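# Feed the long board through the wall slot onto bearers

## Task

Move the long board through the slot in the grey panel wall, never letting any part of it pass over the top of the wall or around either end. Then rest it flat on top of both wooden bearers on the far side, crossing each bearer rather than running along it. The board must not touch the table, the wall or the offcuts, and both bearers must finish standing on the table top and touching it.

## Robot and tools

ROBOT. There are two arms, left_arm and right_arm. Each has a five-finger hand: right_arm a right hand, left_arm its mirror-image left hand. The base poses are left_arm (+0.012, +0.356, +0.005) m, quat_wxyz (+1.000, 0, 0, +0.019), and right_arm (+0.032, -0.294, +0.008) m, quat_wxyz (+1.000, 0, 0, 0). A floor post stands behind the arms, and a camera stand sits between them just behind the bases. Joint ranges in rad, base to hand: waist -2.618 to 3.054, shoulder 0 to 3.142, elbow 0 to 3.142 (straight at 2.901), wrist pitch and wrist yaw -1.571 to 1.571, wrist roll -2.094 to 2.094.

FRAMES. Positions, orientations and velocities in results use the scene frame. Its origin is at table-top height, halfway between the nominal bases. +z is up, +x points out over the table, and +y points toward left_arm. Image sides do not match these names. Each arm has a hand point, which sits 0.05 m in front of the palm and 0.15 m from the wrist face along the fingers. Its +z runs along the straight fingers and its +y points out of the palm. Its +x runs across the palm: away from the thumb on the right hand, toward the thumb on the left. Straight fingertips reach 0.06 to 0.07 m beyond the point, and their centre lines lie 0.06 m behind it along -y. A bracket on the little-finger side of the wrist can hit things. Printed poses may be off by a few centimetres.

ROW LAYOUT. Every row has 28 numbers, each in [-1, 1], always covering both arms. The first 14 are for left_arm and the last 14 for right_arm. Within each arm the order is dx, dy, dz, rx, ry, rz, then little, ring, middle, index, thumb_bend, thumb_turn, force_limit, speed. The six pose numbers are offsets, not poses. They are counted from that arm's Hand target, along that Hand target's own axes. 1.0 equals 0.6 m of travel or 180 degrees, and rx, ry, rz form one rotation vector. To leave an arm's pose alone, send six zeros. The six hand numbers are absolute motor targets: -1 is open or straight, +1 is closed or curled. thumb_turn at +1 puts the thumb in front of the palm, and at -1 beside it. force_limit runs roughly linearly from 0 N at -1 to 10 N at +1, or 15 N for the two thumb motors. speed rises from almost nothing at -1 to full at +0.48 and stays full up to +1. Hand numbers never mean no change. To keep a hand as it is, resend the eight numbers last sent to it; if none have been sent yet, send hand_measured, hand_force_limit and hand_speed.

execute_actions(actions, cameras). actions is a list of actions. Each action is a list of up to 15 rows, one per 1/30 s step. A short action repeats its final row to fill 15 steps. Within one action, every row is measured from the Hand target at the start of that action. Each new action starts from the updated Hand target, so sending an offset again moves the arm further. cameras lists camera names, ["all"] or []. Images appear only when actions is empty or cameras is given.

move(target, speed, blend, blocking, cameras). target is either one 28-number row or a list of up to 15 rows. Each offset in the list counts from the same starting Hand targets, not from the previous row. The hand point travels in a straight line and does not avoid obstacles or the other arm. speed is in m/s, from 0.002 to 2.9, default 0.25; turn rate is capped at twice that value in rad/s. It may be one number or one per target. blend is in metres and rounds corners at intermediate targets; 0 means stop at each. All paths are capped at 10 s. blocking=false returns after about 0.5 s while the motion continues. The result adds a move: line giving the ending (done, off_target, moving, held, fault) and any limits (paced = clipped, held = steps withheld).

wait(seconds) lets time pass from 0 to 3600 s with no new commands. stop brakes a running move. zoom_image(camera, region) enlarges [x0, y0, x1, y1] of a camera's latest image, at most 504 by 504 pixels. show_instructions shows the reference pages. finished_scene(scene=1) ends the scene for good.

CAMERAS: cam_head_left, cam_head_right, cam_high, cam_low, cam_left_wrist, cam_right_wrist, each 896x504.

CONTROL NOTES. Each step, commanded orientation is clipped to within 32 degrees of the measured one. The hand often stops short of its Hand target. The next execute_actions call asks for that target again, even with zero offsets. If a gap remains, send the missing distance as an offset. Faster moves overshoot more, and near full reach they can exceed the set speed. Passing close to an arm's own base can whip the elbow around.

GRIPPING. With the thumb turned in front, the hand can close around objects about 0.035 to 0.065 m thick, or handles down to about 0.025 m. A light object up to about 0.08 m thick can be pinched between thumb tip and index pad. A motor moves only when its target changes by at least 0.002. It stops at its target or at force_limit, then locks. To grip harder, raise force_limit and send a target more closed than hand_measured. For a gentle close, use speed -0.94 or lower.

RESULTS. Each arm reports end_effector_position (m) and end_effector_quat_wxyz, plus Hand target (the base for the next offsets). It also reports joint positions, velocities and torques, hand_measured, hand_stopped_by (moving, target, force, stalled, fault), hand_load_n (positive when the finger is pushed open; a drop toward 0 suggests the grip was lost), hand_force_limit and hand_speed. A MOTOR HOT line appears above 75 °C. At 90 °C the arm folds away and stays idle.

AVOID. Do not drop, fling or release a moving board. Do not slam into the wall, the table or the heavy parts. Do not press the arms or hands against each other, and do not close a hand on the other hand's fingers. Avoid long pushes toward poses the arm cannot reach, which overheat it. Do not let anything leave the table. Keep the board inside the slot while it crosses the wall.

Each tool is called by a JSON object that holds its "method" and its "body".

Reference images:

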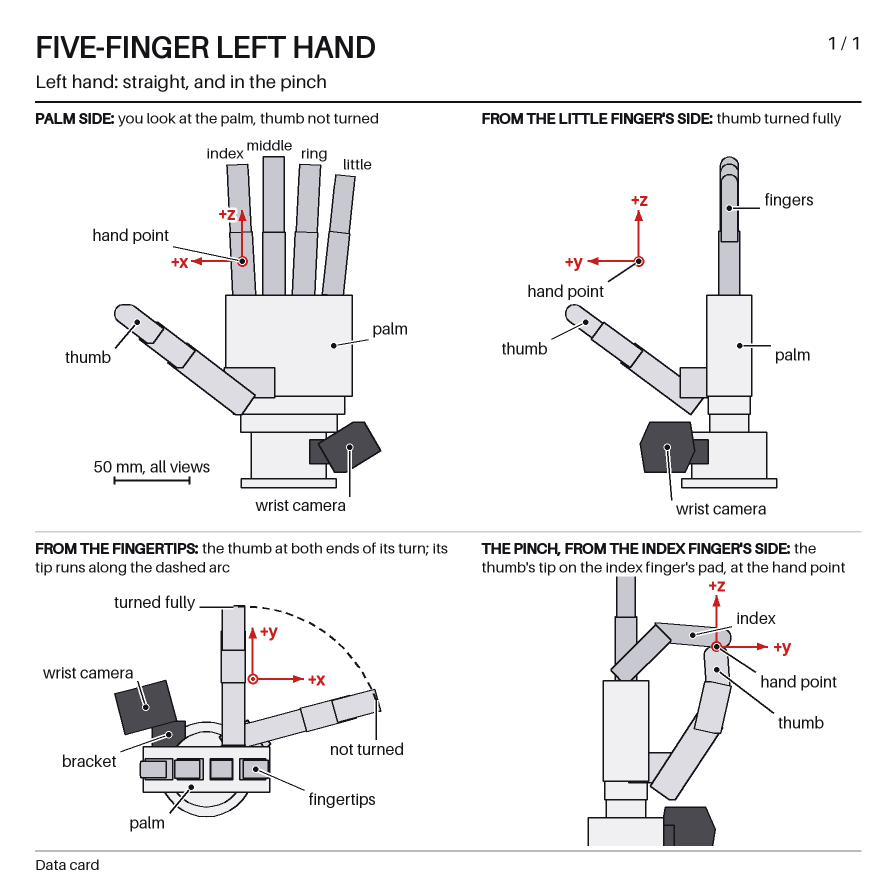

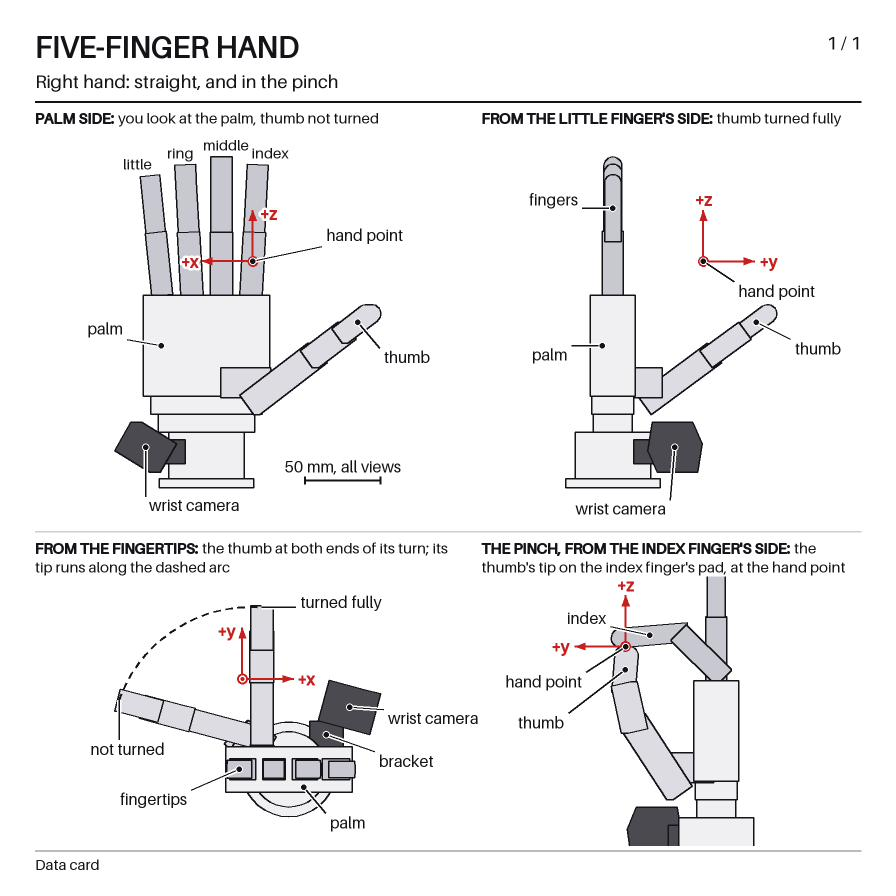

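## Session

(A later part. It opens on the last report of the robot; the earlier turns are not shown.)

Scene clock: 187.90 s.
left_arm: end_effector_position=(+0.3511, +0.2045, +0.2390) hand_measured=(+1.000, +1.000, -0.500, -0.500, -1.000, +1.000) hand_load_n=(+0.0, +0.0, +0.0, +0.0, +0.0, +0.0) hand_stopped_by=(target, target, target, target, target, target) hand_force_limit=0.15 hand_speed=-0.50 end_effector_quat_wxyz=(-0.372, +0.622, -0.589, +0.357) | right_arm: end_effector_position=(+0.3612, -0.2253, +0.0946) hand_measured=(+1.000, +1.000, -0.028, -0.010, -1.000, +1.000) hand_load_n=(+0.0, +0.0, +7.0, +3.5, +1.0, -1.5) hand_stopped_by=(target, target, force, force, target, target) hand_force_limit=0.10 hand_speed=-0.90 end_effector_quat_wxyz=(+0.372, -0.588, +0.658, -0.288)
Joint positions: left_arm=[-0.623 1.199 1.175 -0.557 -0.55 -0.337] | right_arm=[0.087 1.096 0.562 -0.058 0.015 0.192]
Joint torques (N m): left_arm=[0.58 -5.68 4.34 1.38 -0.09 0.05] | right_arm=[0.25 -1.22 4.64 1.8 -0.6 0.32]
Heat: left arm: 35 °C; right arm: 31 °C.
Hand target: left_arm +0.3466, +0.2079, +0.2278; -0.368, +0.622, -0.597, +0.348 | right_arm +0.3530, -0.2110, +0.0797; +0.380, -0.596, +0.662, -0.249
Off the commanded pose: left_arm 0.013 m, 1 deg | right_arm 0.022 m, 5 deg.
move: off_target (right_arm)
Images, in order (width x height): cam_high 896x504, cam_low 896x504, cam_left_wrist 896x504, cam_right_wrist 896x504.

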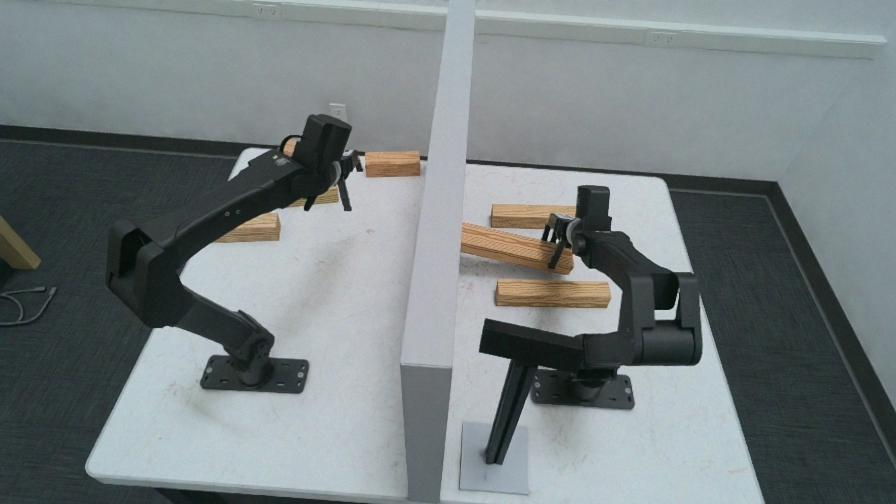

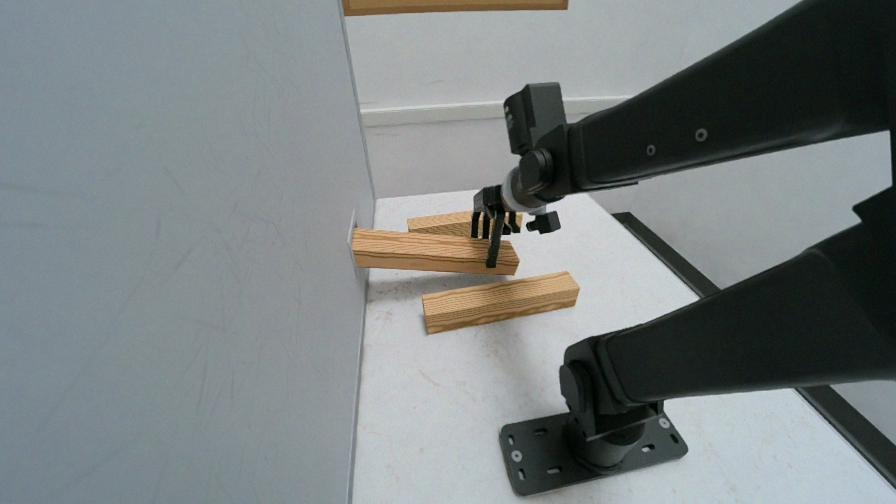

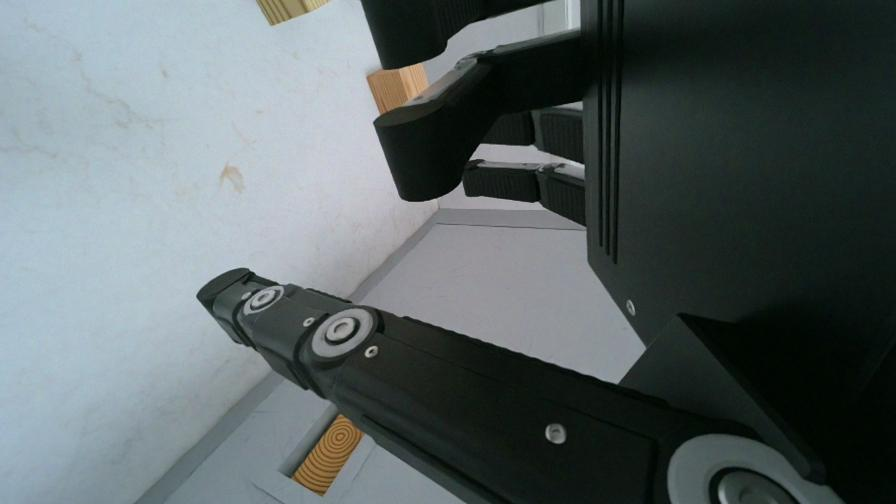

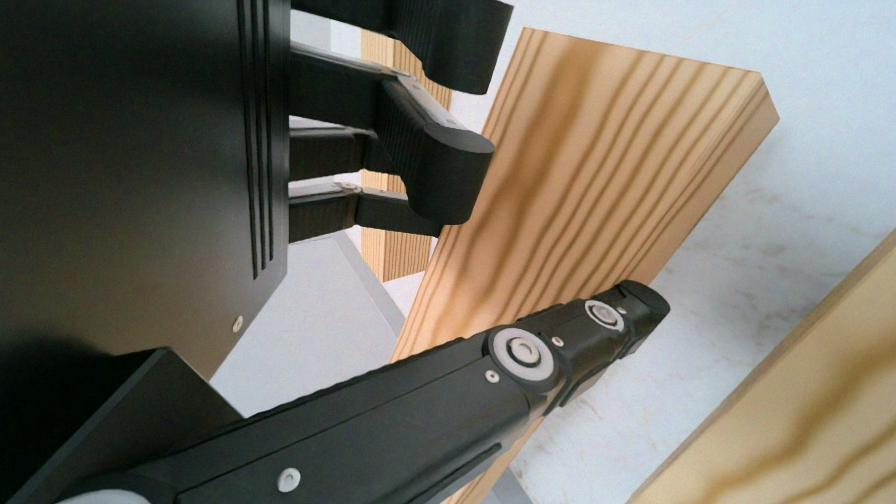

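{"method": "move", "body": {"target": [0, 0, 0, 0, 0, 0, 1, 1, -0.5, -0.5, -1, 1, 0.15, -0.5, 0, 0, 0, 0, 0, 0, 1, 1, -0.06, -0.06, -1, 1, 0.1, -0.9], "speed": 0.04, "cameras": ["cam_right_wrist", "cam_high", "cam_low"]}}

{"method": "zoom_image", "body": {"camera": "cam_low", "region": [320, 120, 560, 300]}}

Scene clock: 189.00 s.
left_arm: end_effector_position=(+0.3511, +0.2045, +0.2390) hand_measured=(+1.000, +1.000, -0.500, -0.500, -1.000, +1.000) hand_load_n=(+0.0, +0.0, +0.0, +0.0, +0.0, +0.0) hand_stopped_by=(target, target, target, target, target, target) hand_force_limit=0.15 hand_speed=-0.50 end_effector_quat_wxyz=(-0.372, +0.622, -0.589, +0.357) | right_arm: end_effector_position=(+0.3586, -0.2154, +0.0904) hand_measured=(+1.000, +1.000, -0.060, -0.060, -1.000, +1.000) hand_load_n=(+0.0, +0.0, +0.5, +0.0, +0.0, +0.0) hand_stopped_by=(target, target, target, target, target, target) hand_force_limit=0.10 hand_speed=-0.90 end_effector_quat_wxyz=(+0.383, -0.591, +0.659, -0.265)
Joint positions: left_arm=[-0.623 1.199 1.175 -0.557 -0.55 -0.337] | right_arm=[0.087 1.11 0.552 -0.044 -0.032 0.213]
Joint torques (N m): left_arm=[0.58 -5.67 4.33 1.39 -0.09 0.04] | right_arm=[0.27 -2.02 5.27 1.74 -0.17 0.08]
Heat: left arm: 35 °C; right arm: 31 °C.
Hand target: left_arm +0.3466, +0.2079, +0.2278; -0.368, +0.622, -0.597, +0.348 | right_arm +0.3531, -0.2111, +0.0798; +0.380, -0.596, +0.662, -0.249
Off the commanded pose: left_arm 0.013 m, 1 deg | right_arm 0.013 m, 2 deg.
move: done
Images, in order (width x height): cam_high 896x504, cam_low 896x504, cam_right_wrist 896x504.

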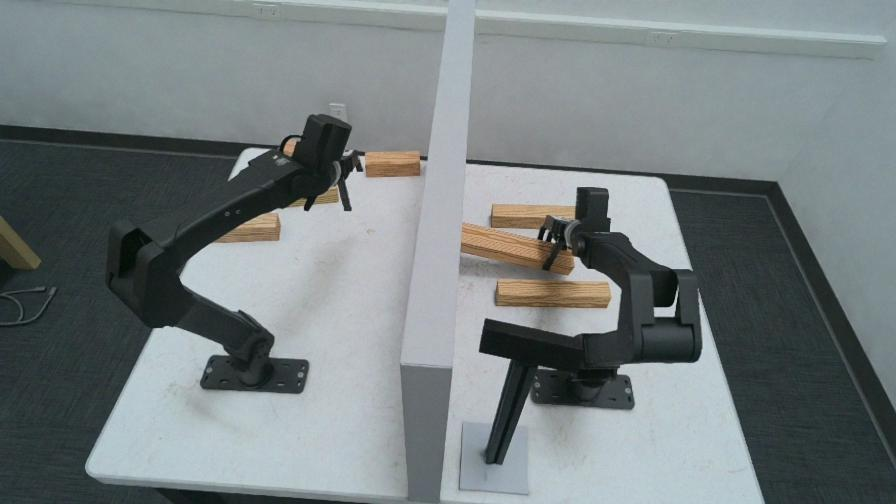

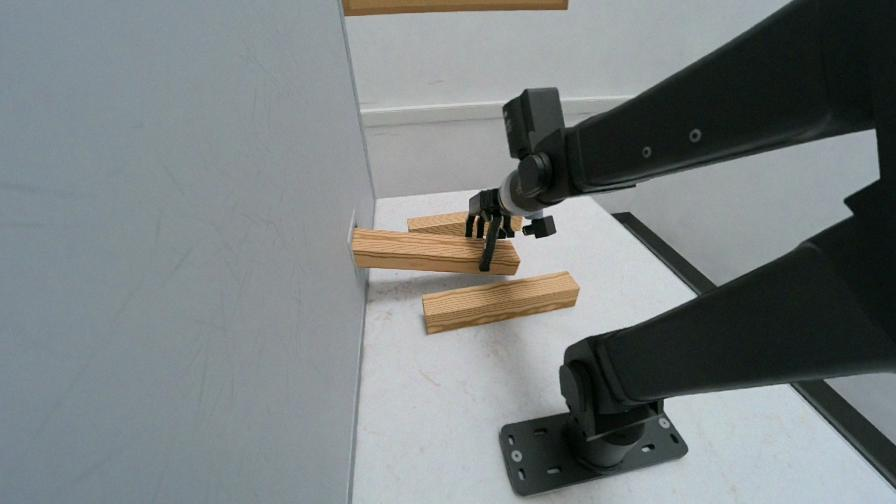

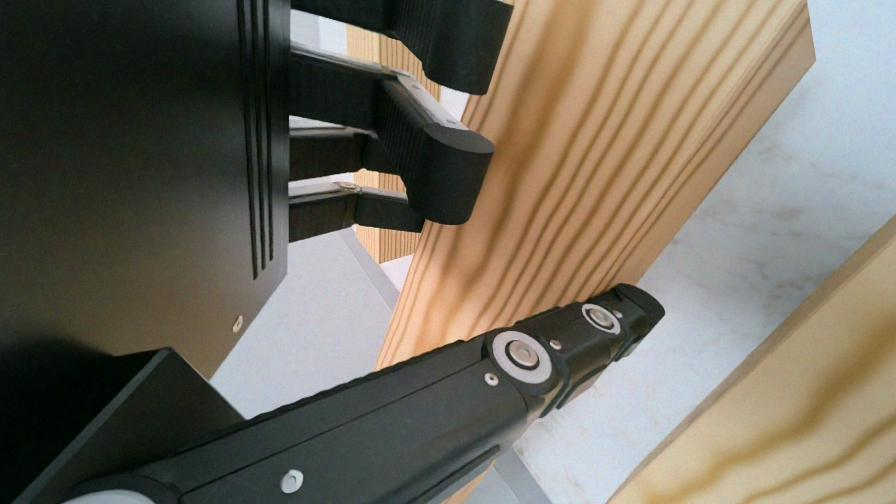

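Scaled by 2.100 from the camera's image (finer frame: 1280x720).

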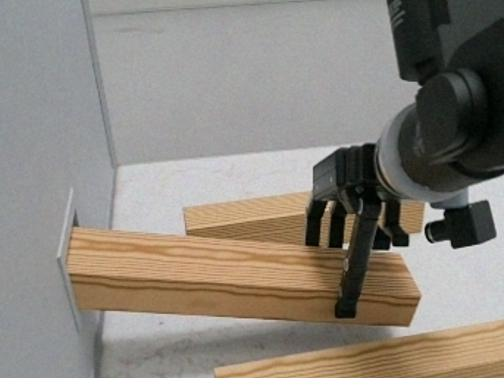

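{"method": "move", "body": {"target": [[0, 0, 0, 0, 0, 0, 1, 1, -0.5, -0.5, -1, 1, 0.15, -0.5, 0, 0.01, -0.0133, 0, 0, 0, 1, 1, -0.5, -0.5, -1, 1, 0.1, -0.5], [0, 0, 0, 0, 0, 0, 1, 1, -0.5, -0.5, -1, 1, 0.15, -0.5, -0.0075, -0.0637, -0.0687, 0, 0, 0, 1, 1, -0.5, -0.5, -1, 1, 0.1, -0.5], [0, 0, 0, 0, 0, 0, 1, 1, -0.5, -0.5, -1, 1, 0.15, -0.5, -0.1888, -0.0625, -0.063, 0, 0.0083, -0.0111, 1, 1, -0.5, -0.5, -1, 1, 0.1, -0.5]], "speed": [0.05, 0.07, 0.1], "cameras": ["cam_right_wrist", "cam_high", "cam_low", "cam_head_right"]}}

{"method": "zoom_image", "body": {"camera": "cam_low", "region": [320, 80, 560, 300]}}

{"method": "zoom_image", "body": {"camera": "cam_high", "region": [440, 120, 620, 300]}}

Scene clock: 194.13 s.
left_arm: end_effector_position=(+0.3511, +0.2045, +0.2390) hand_measured=(+1.000, +1.000, -0.500, -0.500, -1.000, +1.000) hand_load_n=(+0.0, +0.0, +0.0, +0.0, +0.0, +0.0) hand_stopped_by=(target, target, target, target, target, target) hand_force_limit=0.15 hand_speed=-0.50 end_effector_quat_wxyz=(-0.372, +0.622, -0.589, +0.357) | right_arm: end_effector_position=(+0.3447, -0.1130, +0.1543) hand_measured=(+1.000, +1.000, -0.500, -0.500, -1.000, +1.000) hand_load_n=(+0.0, +0.0, +0.0, +0.0, +0.0, +0.0) hand_stopped_by=(target, target, target, target, target, target) hand_force_limit=0.10 hand_speed=-0.50 end_effector_quat_wxyz=(-0.372, +0.603, -0.655, +0.263)
Joint positions: left_arm=[-0.623 1.199 1.175 -0.557 -0.55 -0.337] | right_arm=[0.564 1.177 0.881 -0.376 0.35 0.476]
Joint torques (N m): left_arm=[0.58 -5.67 4.33 1.37 -0.09 0.03] | right_arm=[0.76 -2.69 8.79 1.45 0.23 0.06]
Heat: left arm: 35 °C; right arm: 31 °C.
Hand target: left_arm +0.3466, +0.2079, +0.2278; -0.368, +0.622, -0.597, +0.348 | right_arm +0.3454, -0.1111, +0.1548; -0.367, +0.604, -0.657, +0.263
Off the commanded pose: left_arm 0.013 m, 1 deg | right_arm 0.002 m, 1 deg.
move: done
Images, in order (width x height): cam_head_right 896x504, cam_high 896x504, cam_low 896x504, cam_right_wrist 896x504.

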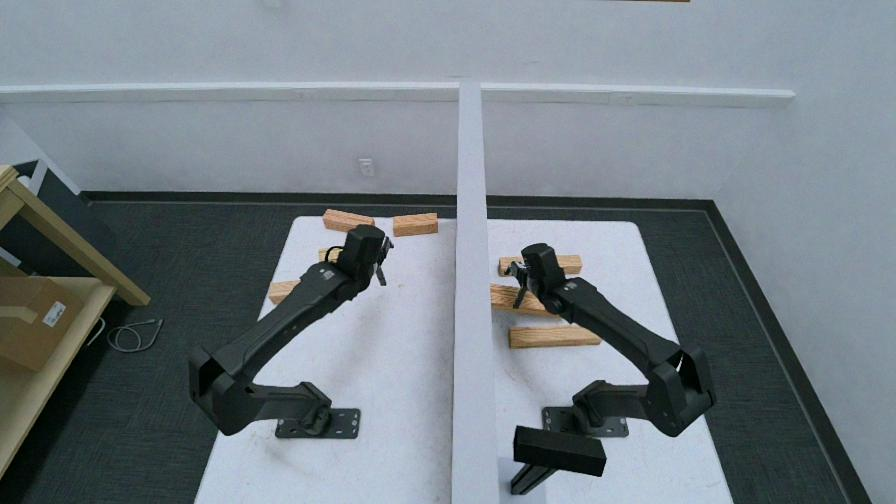

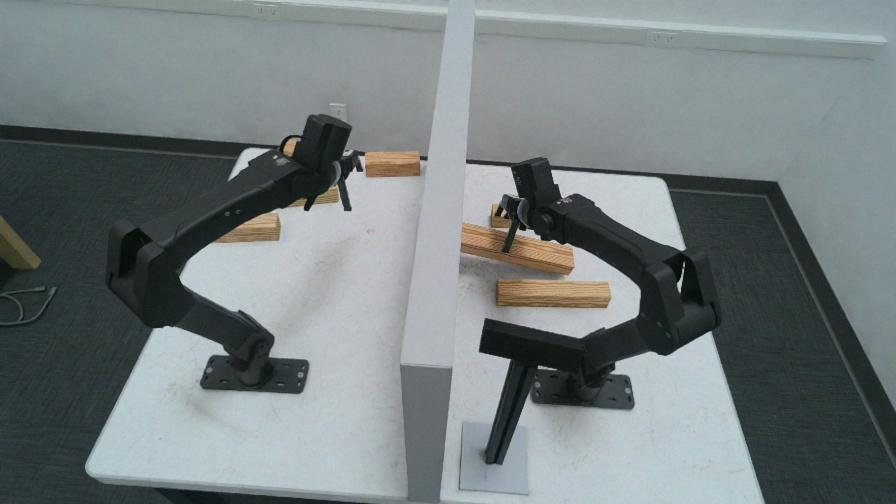

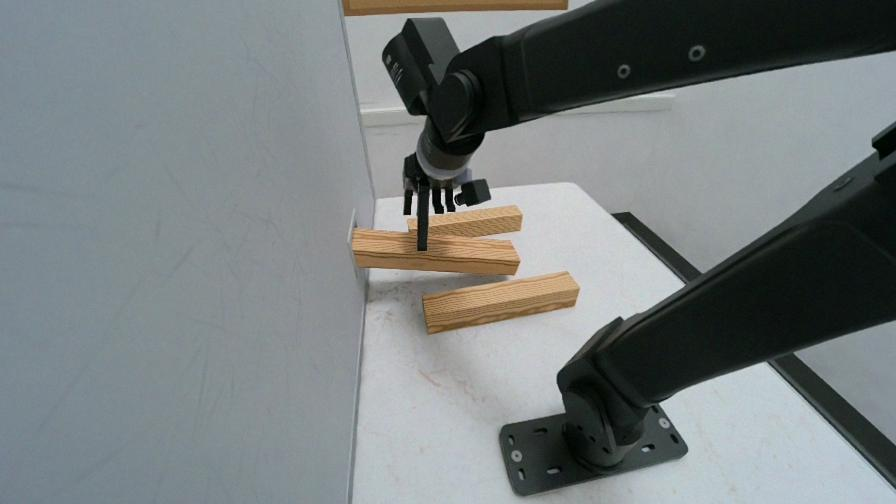

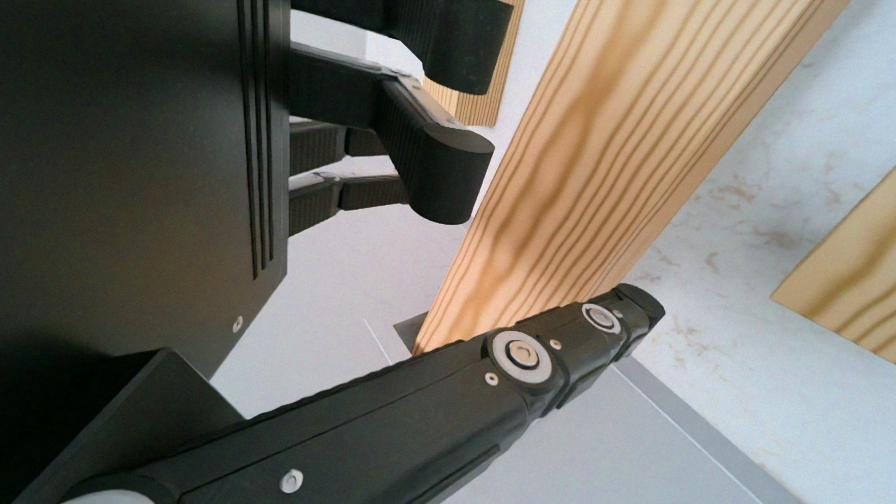

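Scaled by 2.100 from the camera's image (finer frame: 1280x720).

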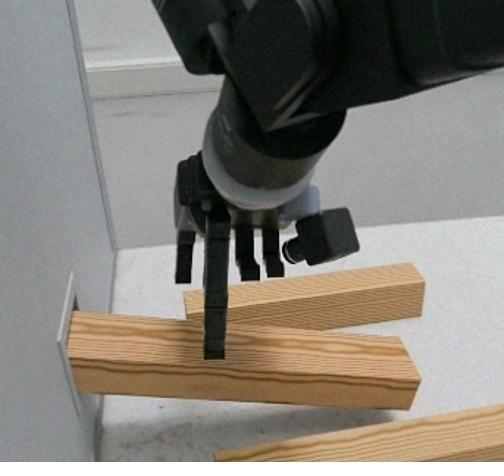

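Scaled by 2.800 from the camera's image (finer frame: 1280x720).

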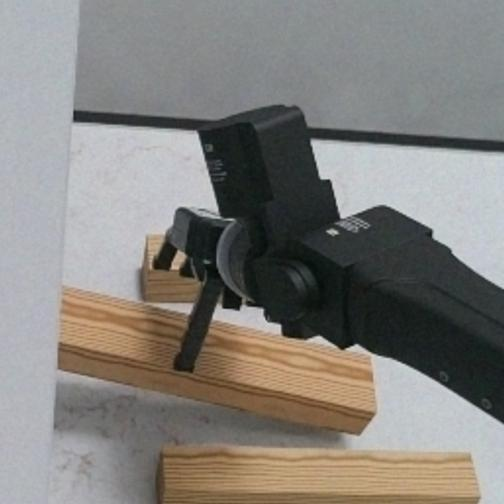

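{"method": "move", "body": {"target": [0, 0, 0, 0, 0, 0, 1, 1, -0.5, -0.5, -1, 1, 0.15, -0.5, 0.0145, 0.0547, 0.0631, 0, 0, 0, 1, 1, -0.5, -0.5, -1, 1, 0.1, -0.5], "speed": 0.06, "cameras": ["cam_right_wrist", "cam_high", "cam_low"]}}

{"method": "zoom_image", "body": {"camera": "cam_low", "region": [320, 80, 560, 300]}}

{"method": "zoom_image", "body": {"camera": "cam_high", "region": [440, 120, 620, 300]}}

Scene clock: 196.23 s.
left_arm: end_effector_position=(+0.3511, +0.2045, +0.2390) hand_measured=(+1.000, +1.000, -0.500, -0.500, -1.000, +1.000) hand_load_n=(+0.0, +0.0, +0.0, +0.0, +0.0, +0.0) hand_stopped_by=(target, target, target, target, target, target) hand_force_limit=0.15 hand_speed=-0.50 end_effector_quat_wxyz=(-0.372, +0.622, -0.589, +0.357) | right_arm: end_effector_position=(+0.3566, -0.1090, +0.1158) hand_measured=(+1.000, +1.000, -0.500, -0.500, -1.000, +1.000) hand_load_n=(+0.5, +0.0, +0.0, +0.0, +0.0, +0.0) hand_stopped_by=(target, target, target, target, target, target) hand_force_limit=0.10 hand_speed=-0.50 end_effector_quat_wxyz=(+0.376, -0.599, +0.655, -0.265)
Joint positions: left_arm=[-0.623 1.199 1.175 -0.557 -0.55 -0.337] | right_arm=[0.554 1.247 0.761 -0.175 0.346 0.472]
Joint torques (N m): left_arm=[0.59 -5.7 4.34 1.38 -0.1 0.04] | right_arm=[-0.8 -3.11 5.42 1.75 0.09 -0.08]
Heat: left arm: 35 °C; right arm: 31 °C.
Hand target: left_arm +0.3466, +0.2079, +0.2278; -0.368, +0.622, -0.597, +0.348 | right_arm +0.3560, -0.1116, +0.1050; +0.367, -0.604, +0.657, -0.264
Off the commanded pose: left_arm 0.013 m, 1 deg | right_arm 0.011 m, 1 deg.
move: off_target (right_arm)
Images, in order (width x height): cam_high 896x504, cam_low 896x504, cam_right_wrist 896x504.

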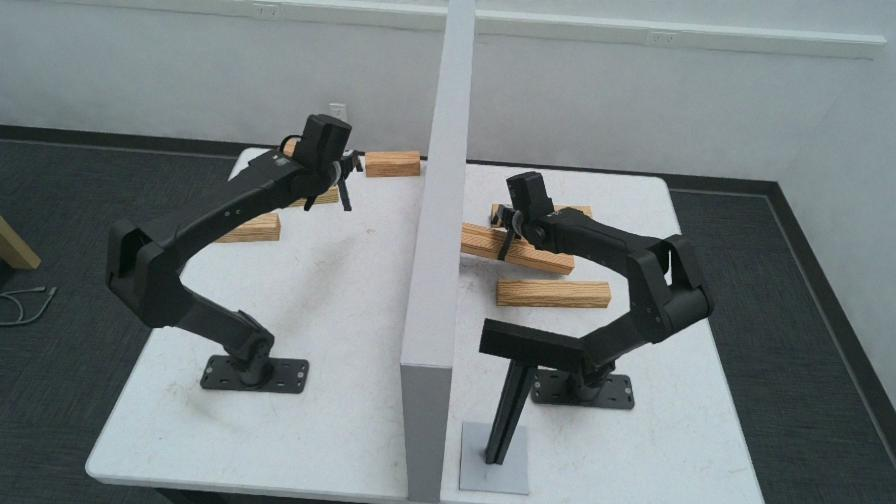

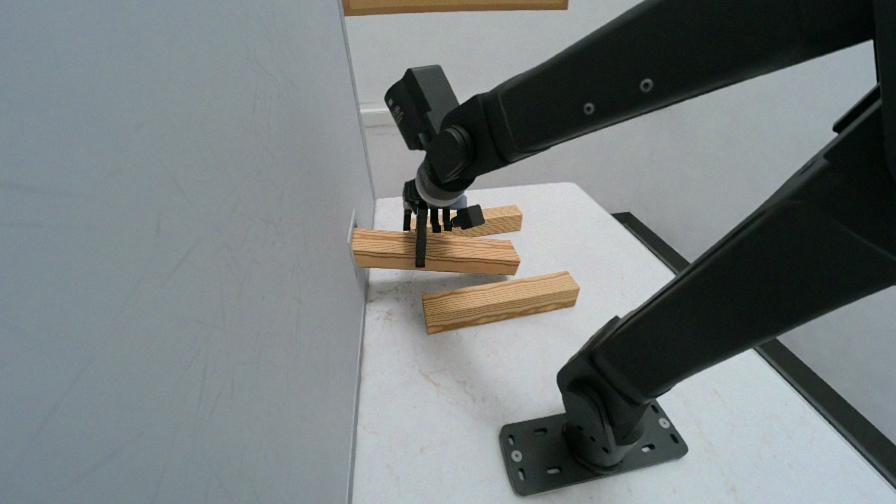

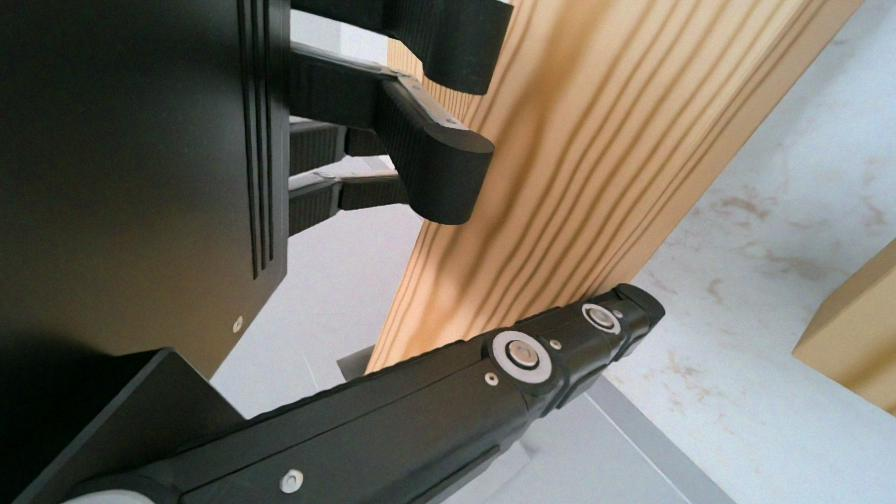

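Scaled by 2.100 from the camera's image (finer frame: 1280x720).

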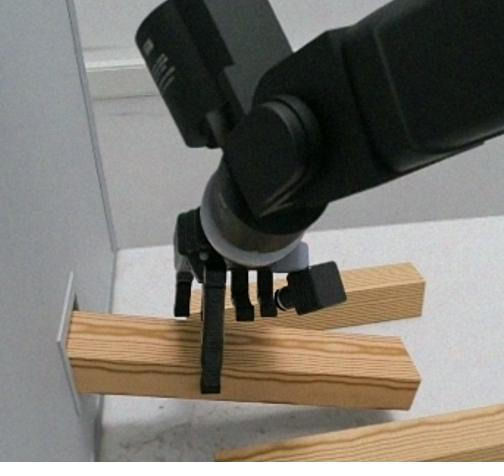

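Scaled by 2.800 from the camera's image (finer frame: 1280x720).

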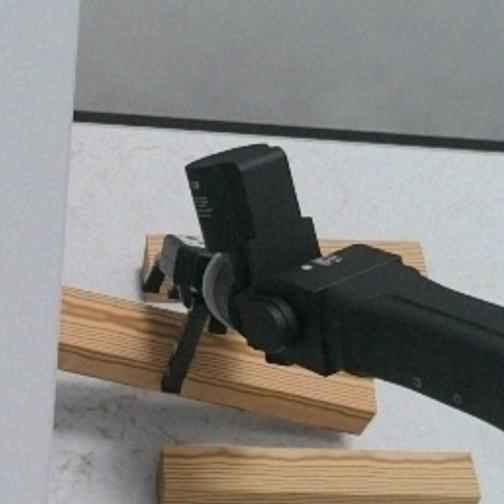

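{"method": "move", "body": {"target": [0, 0, 0, 0, 0, 0, 1, 1, -0.5, -0.5, -1, 1, 0.15, -0.5, 0, 0.002, -0.0027, 0, 0, 0, 1, 1, 0.2, 0.2, -1, 1, -0.4, -0.9], "speed": 0.04, "cameras": ["cam_right_wrist", "cam_high", "cam_low"]}}

{"method": "move", "body": {"target": [0, 0, 0, 0, 0, 0, 1, 1, -0.5, -0.5, -1, 1, 0.15, -0.5, 0, 0, 0, 0, 0, 0, 1, 1, 0.25, 0.25, -1, 1, 0.2, -0.9], "speed": 0.04, "cameras": ["cam_low"]}}

{"method": "zoom_image", "body": {"camera": "cam_low", "region": [320, 80, 560, 300]}}

Scene clock: 198.60 s.
left_arm: end_effector_position=(+0.3511, +0.2045, +0.2390) hand_measured=(+1.000, +1.000, -0.500, -0.500, -1.000, +1.000) hand_load_n=(+0.0, +0.0, +0.0, +0.0, +0.0, +0.0) hand_stopped_by=(target, target, target, target, target, target) hand_force_limit=0.15 hand_speed=-0.50 end_effector_quat_wxyz=(-0.372, +0.622, -0.589, +0.357) | right_arm: end_effector_position=(+0.3561, -0.1093, +0.1142) hand_measured=(+1.000, +1.000, -0.046, -0.036, -1.000, +1.000) hand_load_n=(+0.0, +0.0, +3.5, +3.0, +0.5, +0.5) hand_stopped_by=(target, target, force, force, target, target) hand_force_limit=-0.40 hand_speed=-0.90 end_effector_quat_wxyz=(+0.375, -0.600, +0.655, -0.265)
Joint positions: left_arm=[-0.623 1.199 1.175 -0.557 -0.55 -0.337] | right_arm=[0.554 1.247 0.756 -0.171 0.345 0.472]
Joint torques (N m): left_arm=[0.65 -5.65 4.38 1.38 -0.08 0.04] | right_arm=[-0.36 -3.62 5.45 1.67 0.12 -0.05]
Heat: left arm: 35 °C; right arm: 31 °C.
Hand target: left_arm +0.3466, +0.2079, +0.2278; -0.368, +0.622, -0.597, +0.348 | right_arm +0.3540, -0.1117, +0.1049; +0.367, -0.604, +0.657, -0.264
Off the commanded pose: left_arm 0.013 m, 1 deg | right_arm 0.010 m, 1 deg.
move: done
Images, in order (width x height): cam_high 896x504, cam_low 896x504, cam_right_wrist 896x504.

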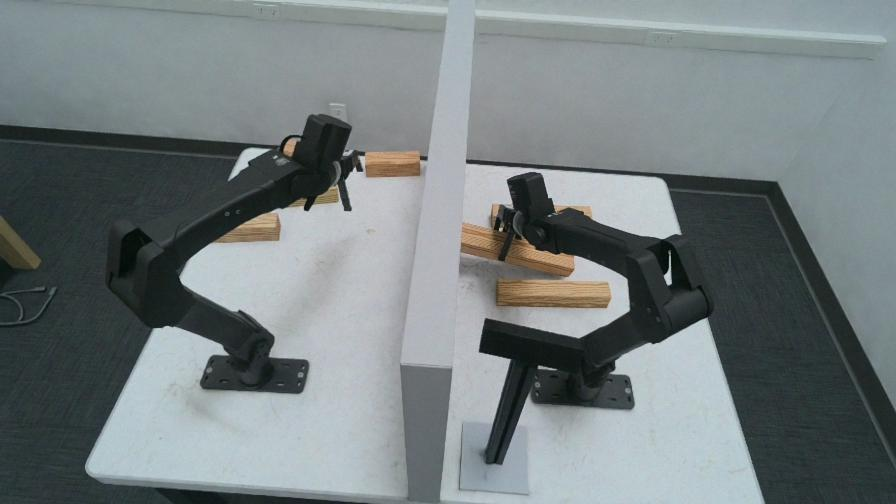

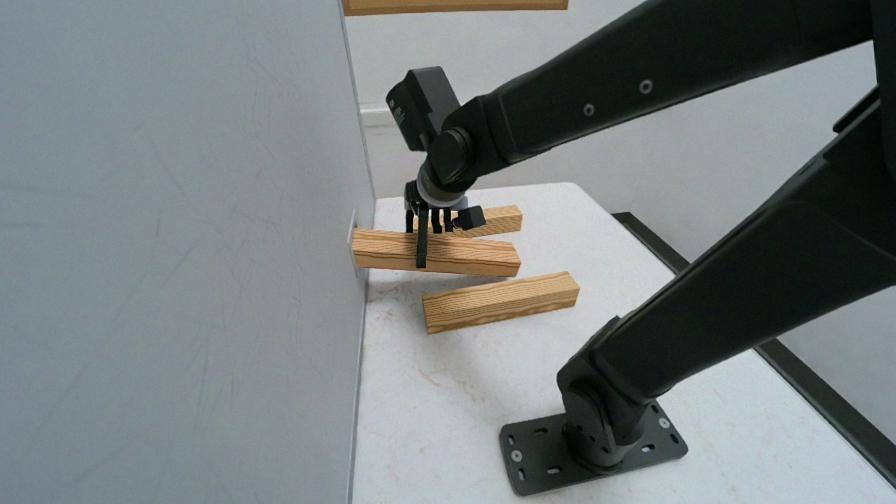

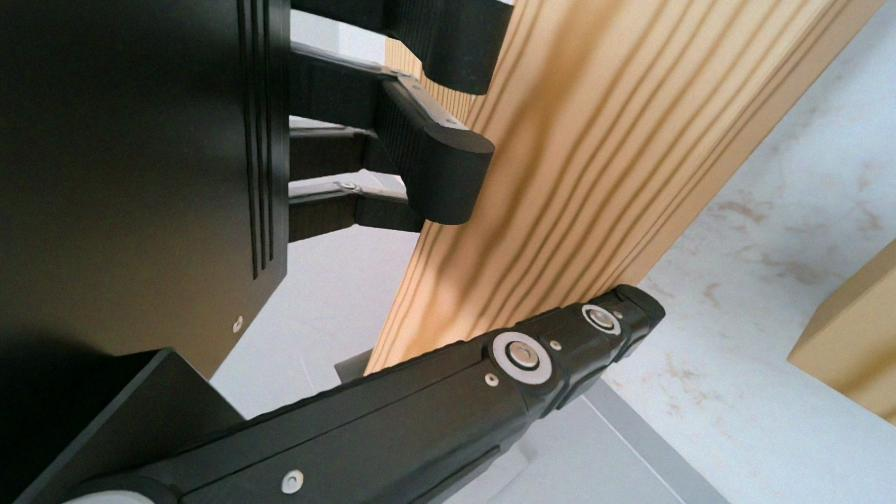

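Scene clock: 199.10 s.
left_arm: end_effector_position=(+0.3511, +0.2045, +0.2390) hand_measured=(+1.000, +1.000, -0.500, -0.500, -1.000, +1.000) hand_load_n=(+0.0, +0.0, +0.0, -0.5, +0.0, +0.0) hand_stopped_by=(target, target, target, target, target, target) hand_force_limit=0.15 hand_speed=-0.50 end_effector_quat_wxyz=(-0.372, +0.622, -0.589, +0.357) | right_arm: end_effector_position=(+0.3561, -0.1093, +0.1142) hand_measured=(+1.000, +1.000, -0.028, -0.020, -1.000, +1.000) hand_load_n=(+0.0, +0.0, +7.0, +7.0, +0.5, +1.0) hand_stopped_by=(target, target, force, force, target, target) hand_force_limit=0.20 hand_speed=-0.90 end_effector_quat_wxyz=(+0.375, -0.600, +0.655, -0.265)
Joint positions: left_arm=[-0.623 1.199 1.175 -0.557 -0.55 -0.337] | right_arm=[0.554 1.247 0.756 -0.171 0.345 0.472]
Joint torques (N m): left_arm=[0.59 -5.67 4.33 1.39 -0.08 0.03] | right_arm=[-0.38 -3.6 5.46 1.68 0.12 -0.04]
Heat: left arm: 35 °C; right arm: 31 °C.
Hand target: left_arm +0.3466, +0.2079, +0.2278; -0.368, +0.622, -0.597, +0.348 | right_arm +0.3540, -0.1117, +0.1049; +0.367, -0.604, +0.657, -0.264
Off the commanded pose: left_arm 0.013 m, 1 deg | right_arm 0.010 m, 1 deg.
move: done

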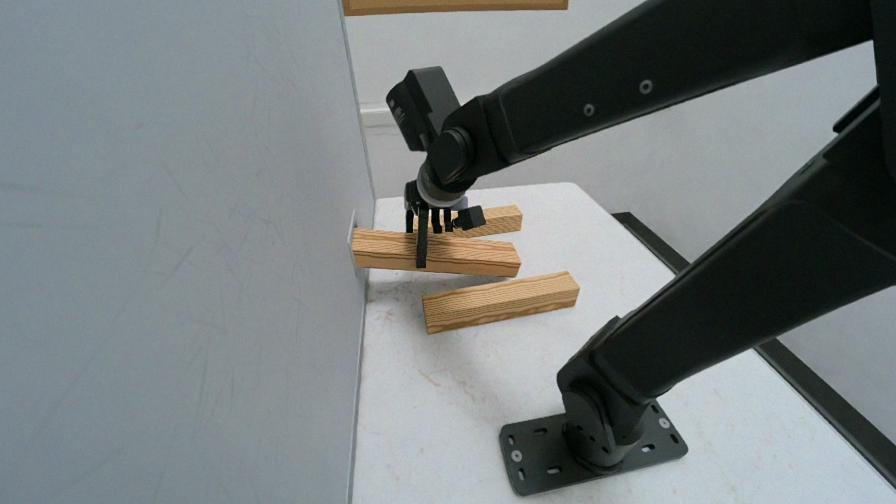

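Scaled by 2.100 from the camera's image (finer frame: 1280x720).

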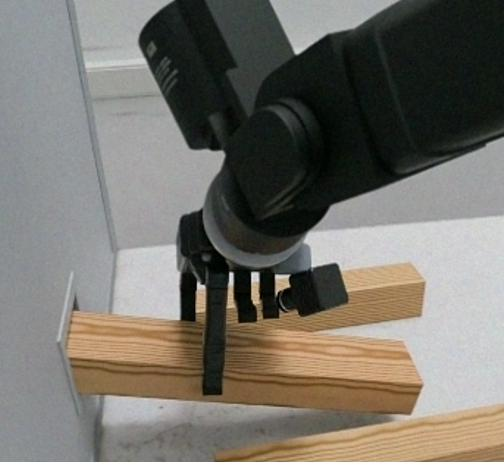

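{"method": "move", "body": {"target": [0, 0, 0, 0, 0, 0, 1, 1, -0.5, -0.5, -1, 1, 0.15, -0.5, -0.0082, -0.0395, -0.0296, 0.0001, 0.0267, -0.0356, 1, 1, 0.25, 0.25, -1, 1, 0.2, -0.9], "speed": 0.04, "cameras": ["cam_low", "cam_high", "cam_right_wrist"]}}

{"method": "zoom_image", "body": {"camera": "cam_low", "region": [320, 80, 560, 300]}}

Scene clock: 201.83 s.
left_arm: end_effector_position=(+0.3511, +0.2045, +0.2390) hand_measured=(+1.000, +1.000, -0.500, -0.500, -1.000, +1.000) hand_load_n=(-0.5, +0.0, +0.0, +0.0, +0.0, +0.0) hand_stopped_by=(target, target, target, target, target, target) hand_force_limit=0.15 hand_speed=-0.50 end_effector_quat_wxyz=(-0.372, +0.622, -0.589, +0.357) | right_arm: end_effector_position=(+0.3508, -0.1199, +0.1242) hand_measured=(+1.000, +1.000, -0.028, -0.020, -1.000, +1.000) hand_load_n=(+0.0, +0.0, +6.0, +8.0, +0.5, +5.0) hand_stopped_by=(target, target, force, force, target, target) hand_force_limit=0.20 hand_speed=-0.90 end_effector_quat_wxyz=(-0.313, +0.623, -0.647, +0.308)
Joint positions: left_arm=[-0.623 1.199 1.175 -0.557 -0.55 -0.337] | right_arm=[0.613 1.282 0.889 -0.37 0.479 0.442]
Joint torques (N m): left_arm=[0.61 -5.64 4.36 1.39 -0.08 0.03] | right_arm=[1.36 -4.31 9.85 1.45 0.21 -0.19]
Heat: left arm: 35 °C; right arm: 31 °C.
Hand target: left_arm +0.3466, +0.2079, +0.2278; -0.368, +0.622, -0.597, +0.348 | right_arm +0.3540, -0.1116, +0.1350; -0.324, +0.628, -0.637, +0.309
Off the commanded pose: left_arm 0.013 m, 1 deg | right_arm 0.014 m, 2 deg.
move: off_target (right_arm)
Images, in order (width x height): cam_high 896x504, cam_low 896x504, cam_right_wrist 896x504.

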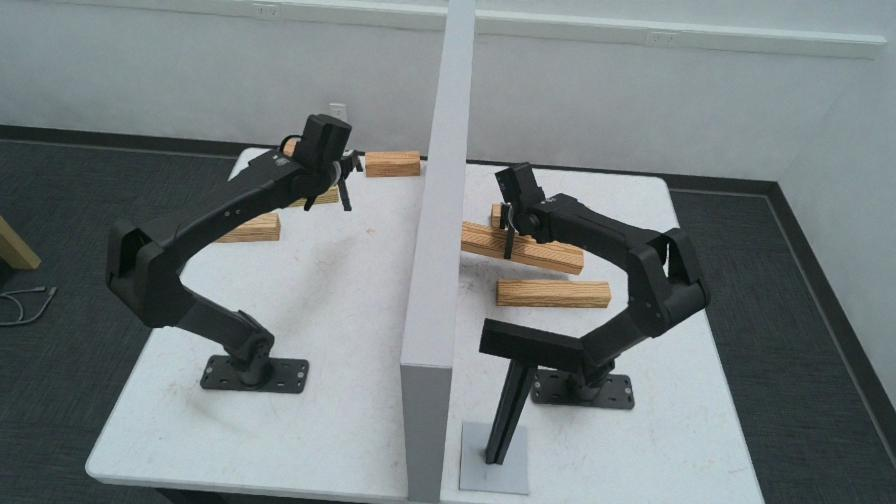

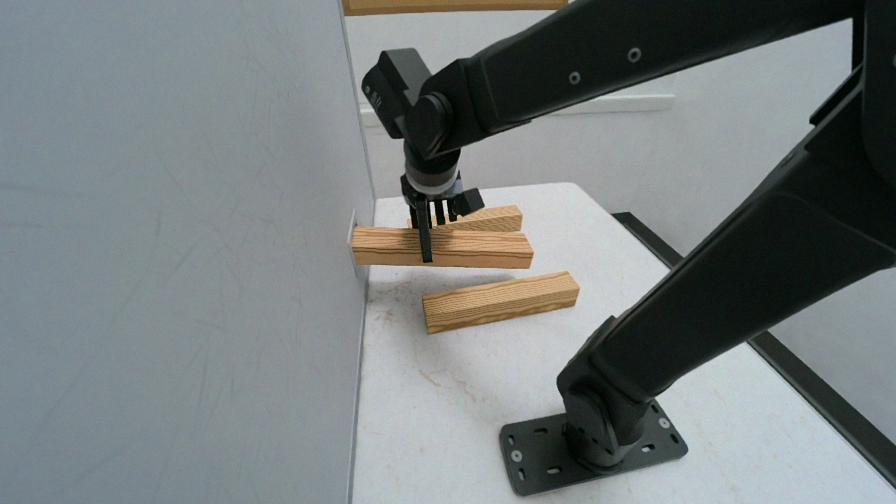

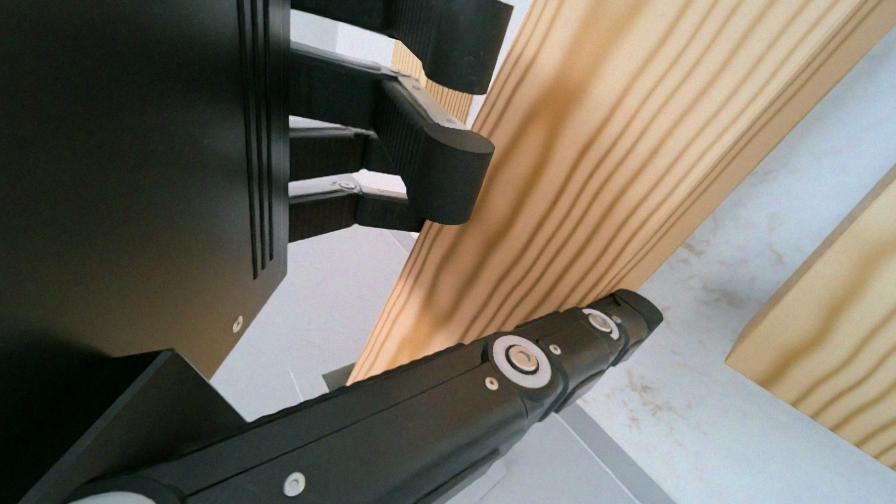

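Scaled by 2.100 from the camera's image (finer frame: 1280x720).

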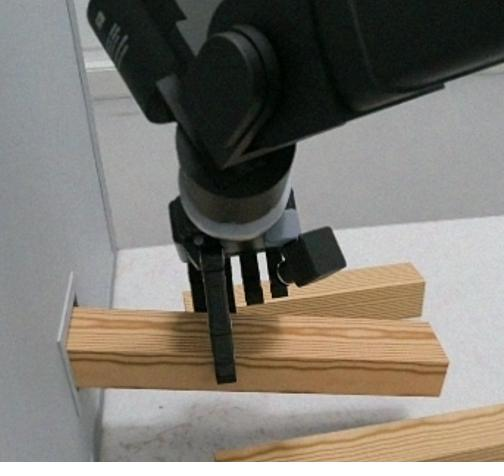

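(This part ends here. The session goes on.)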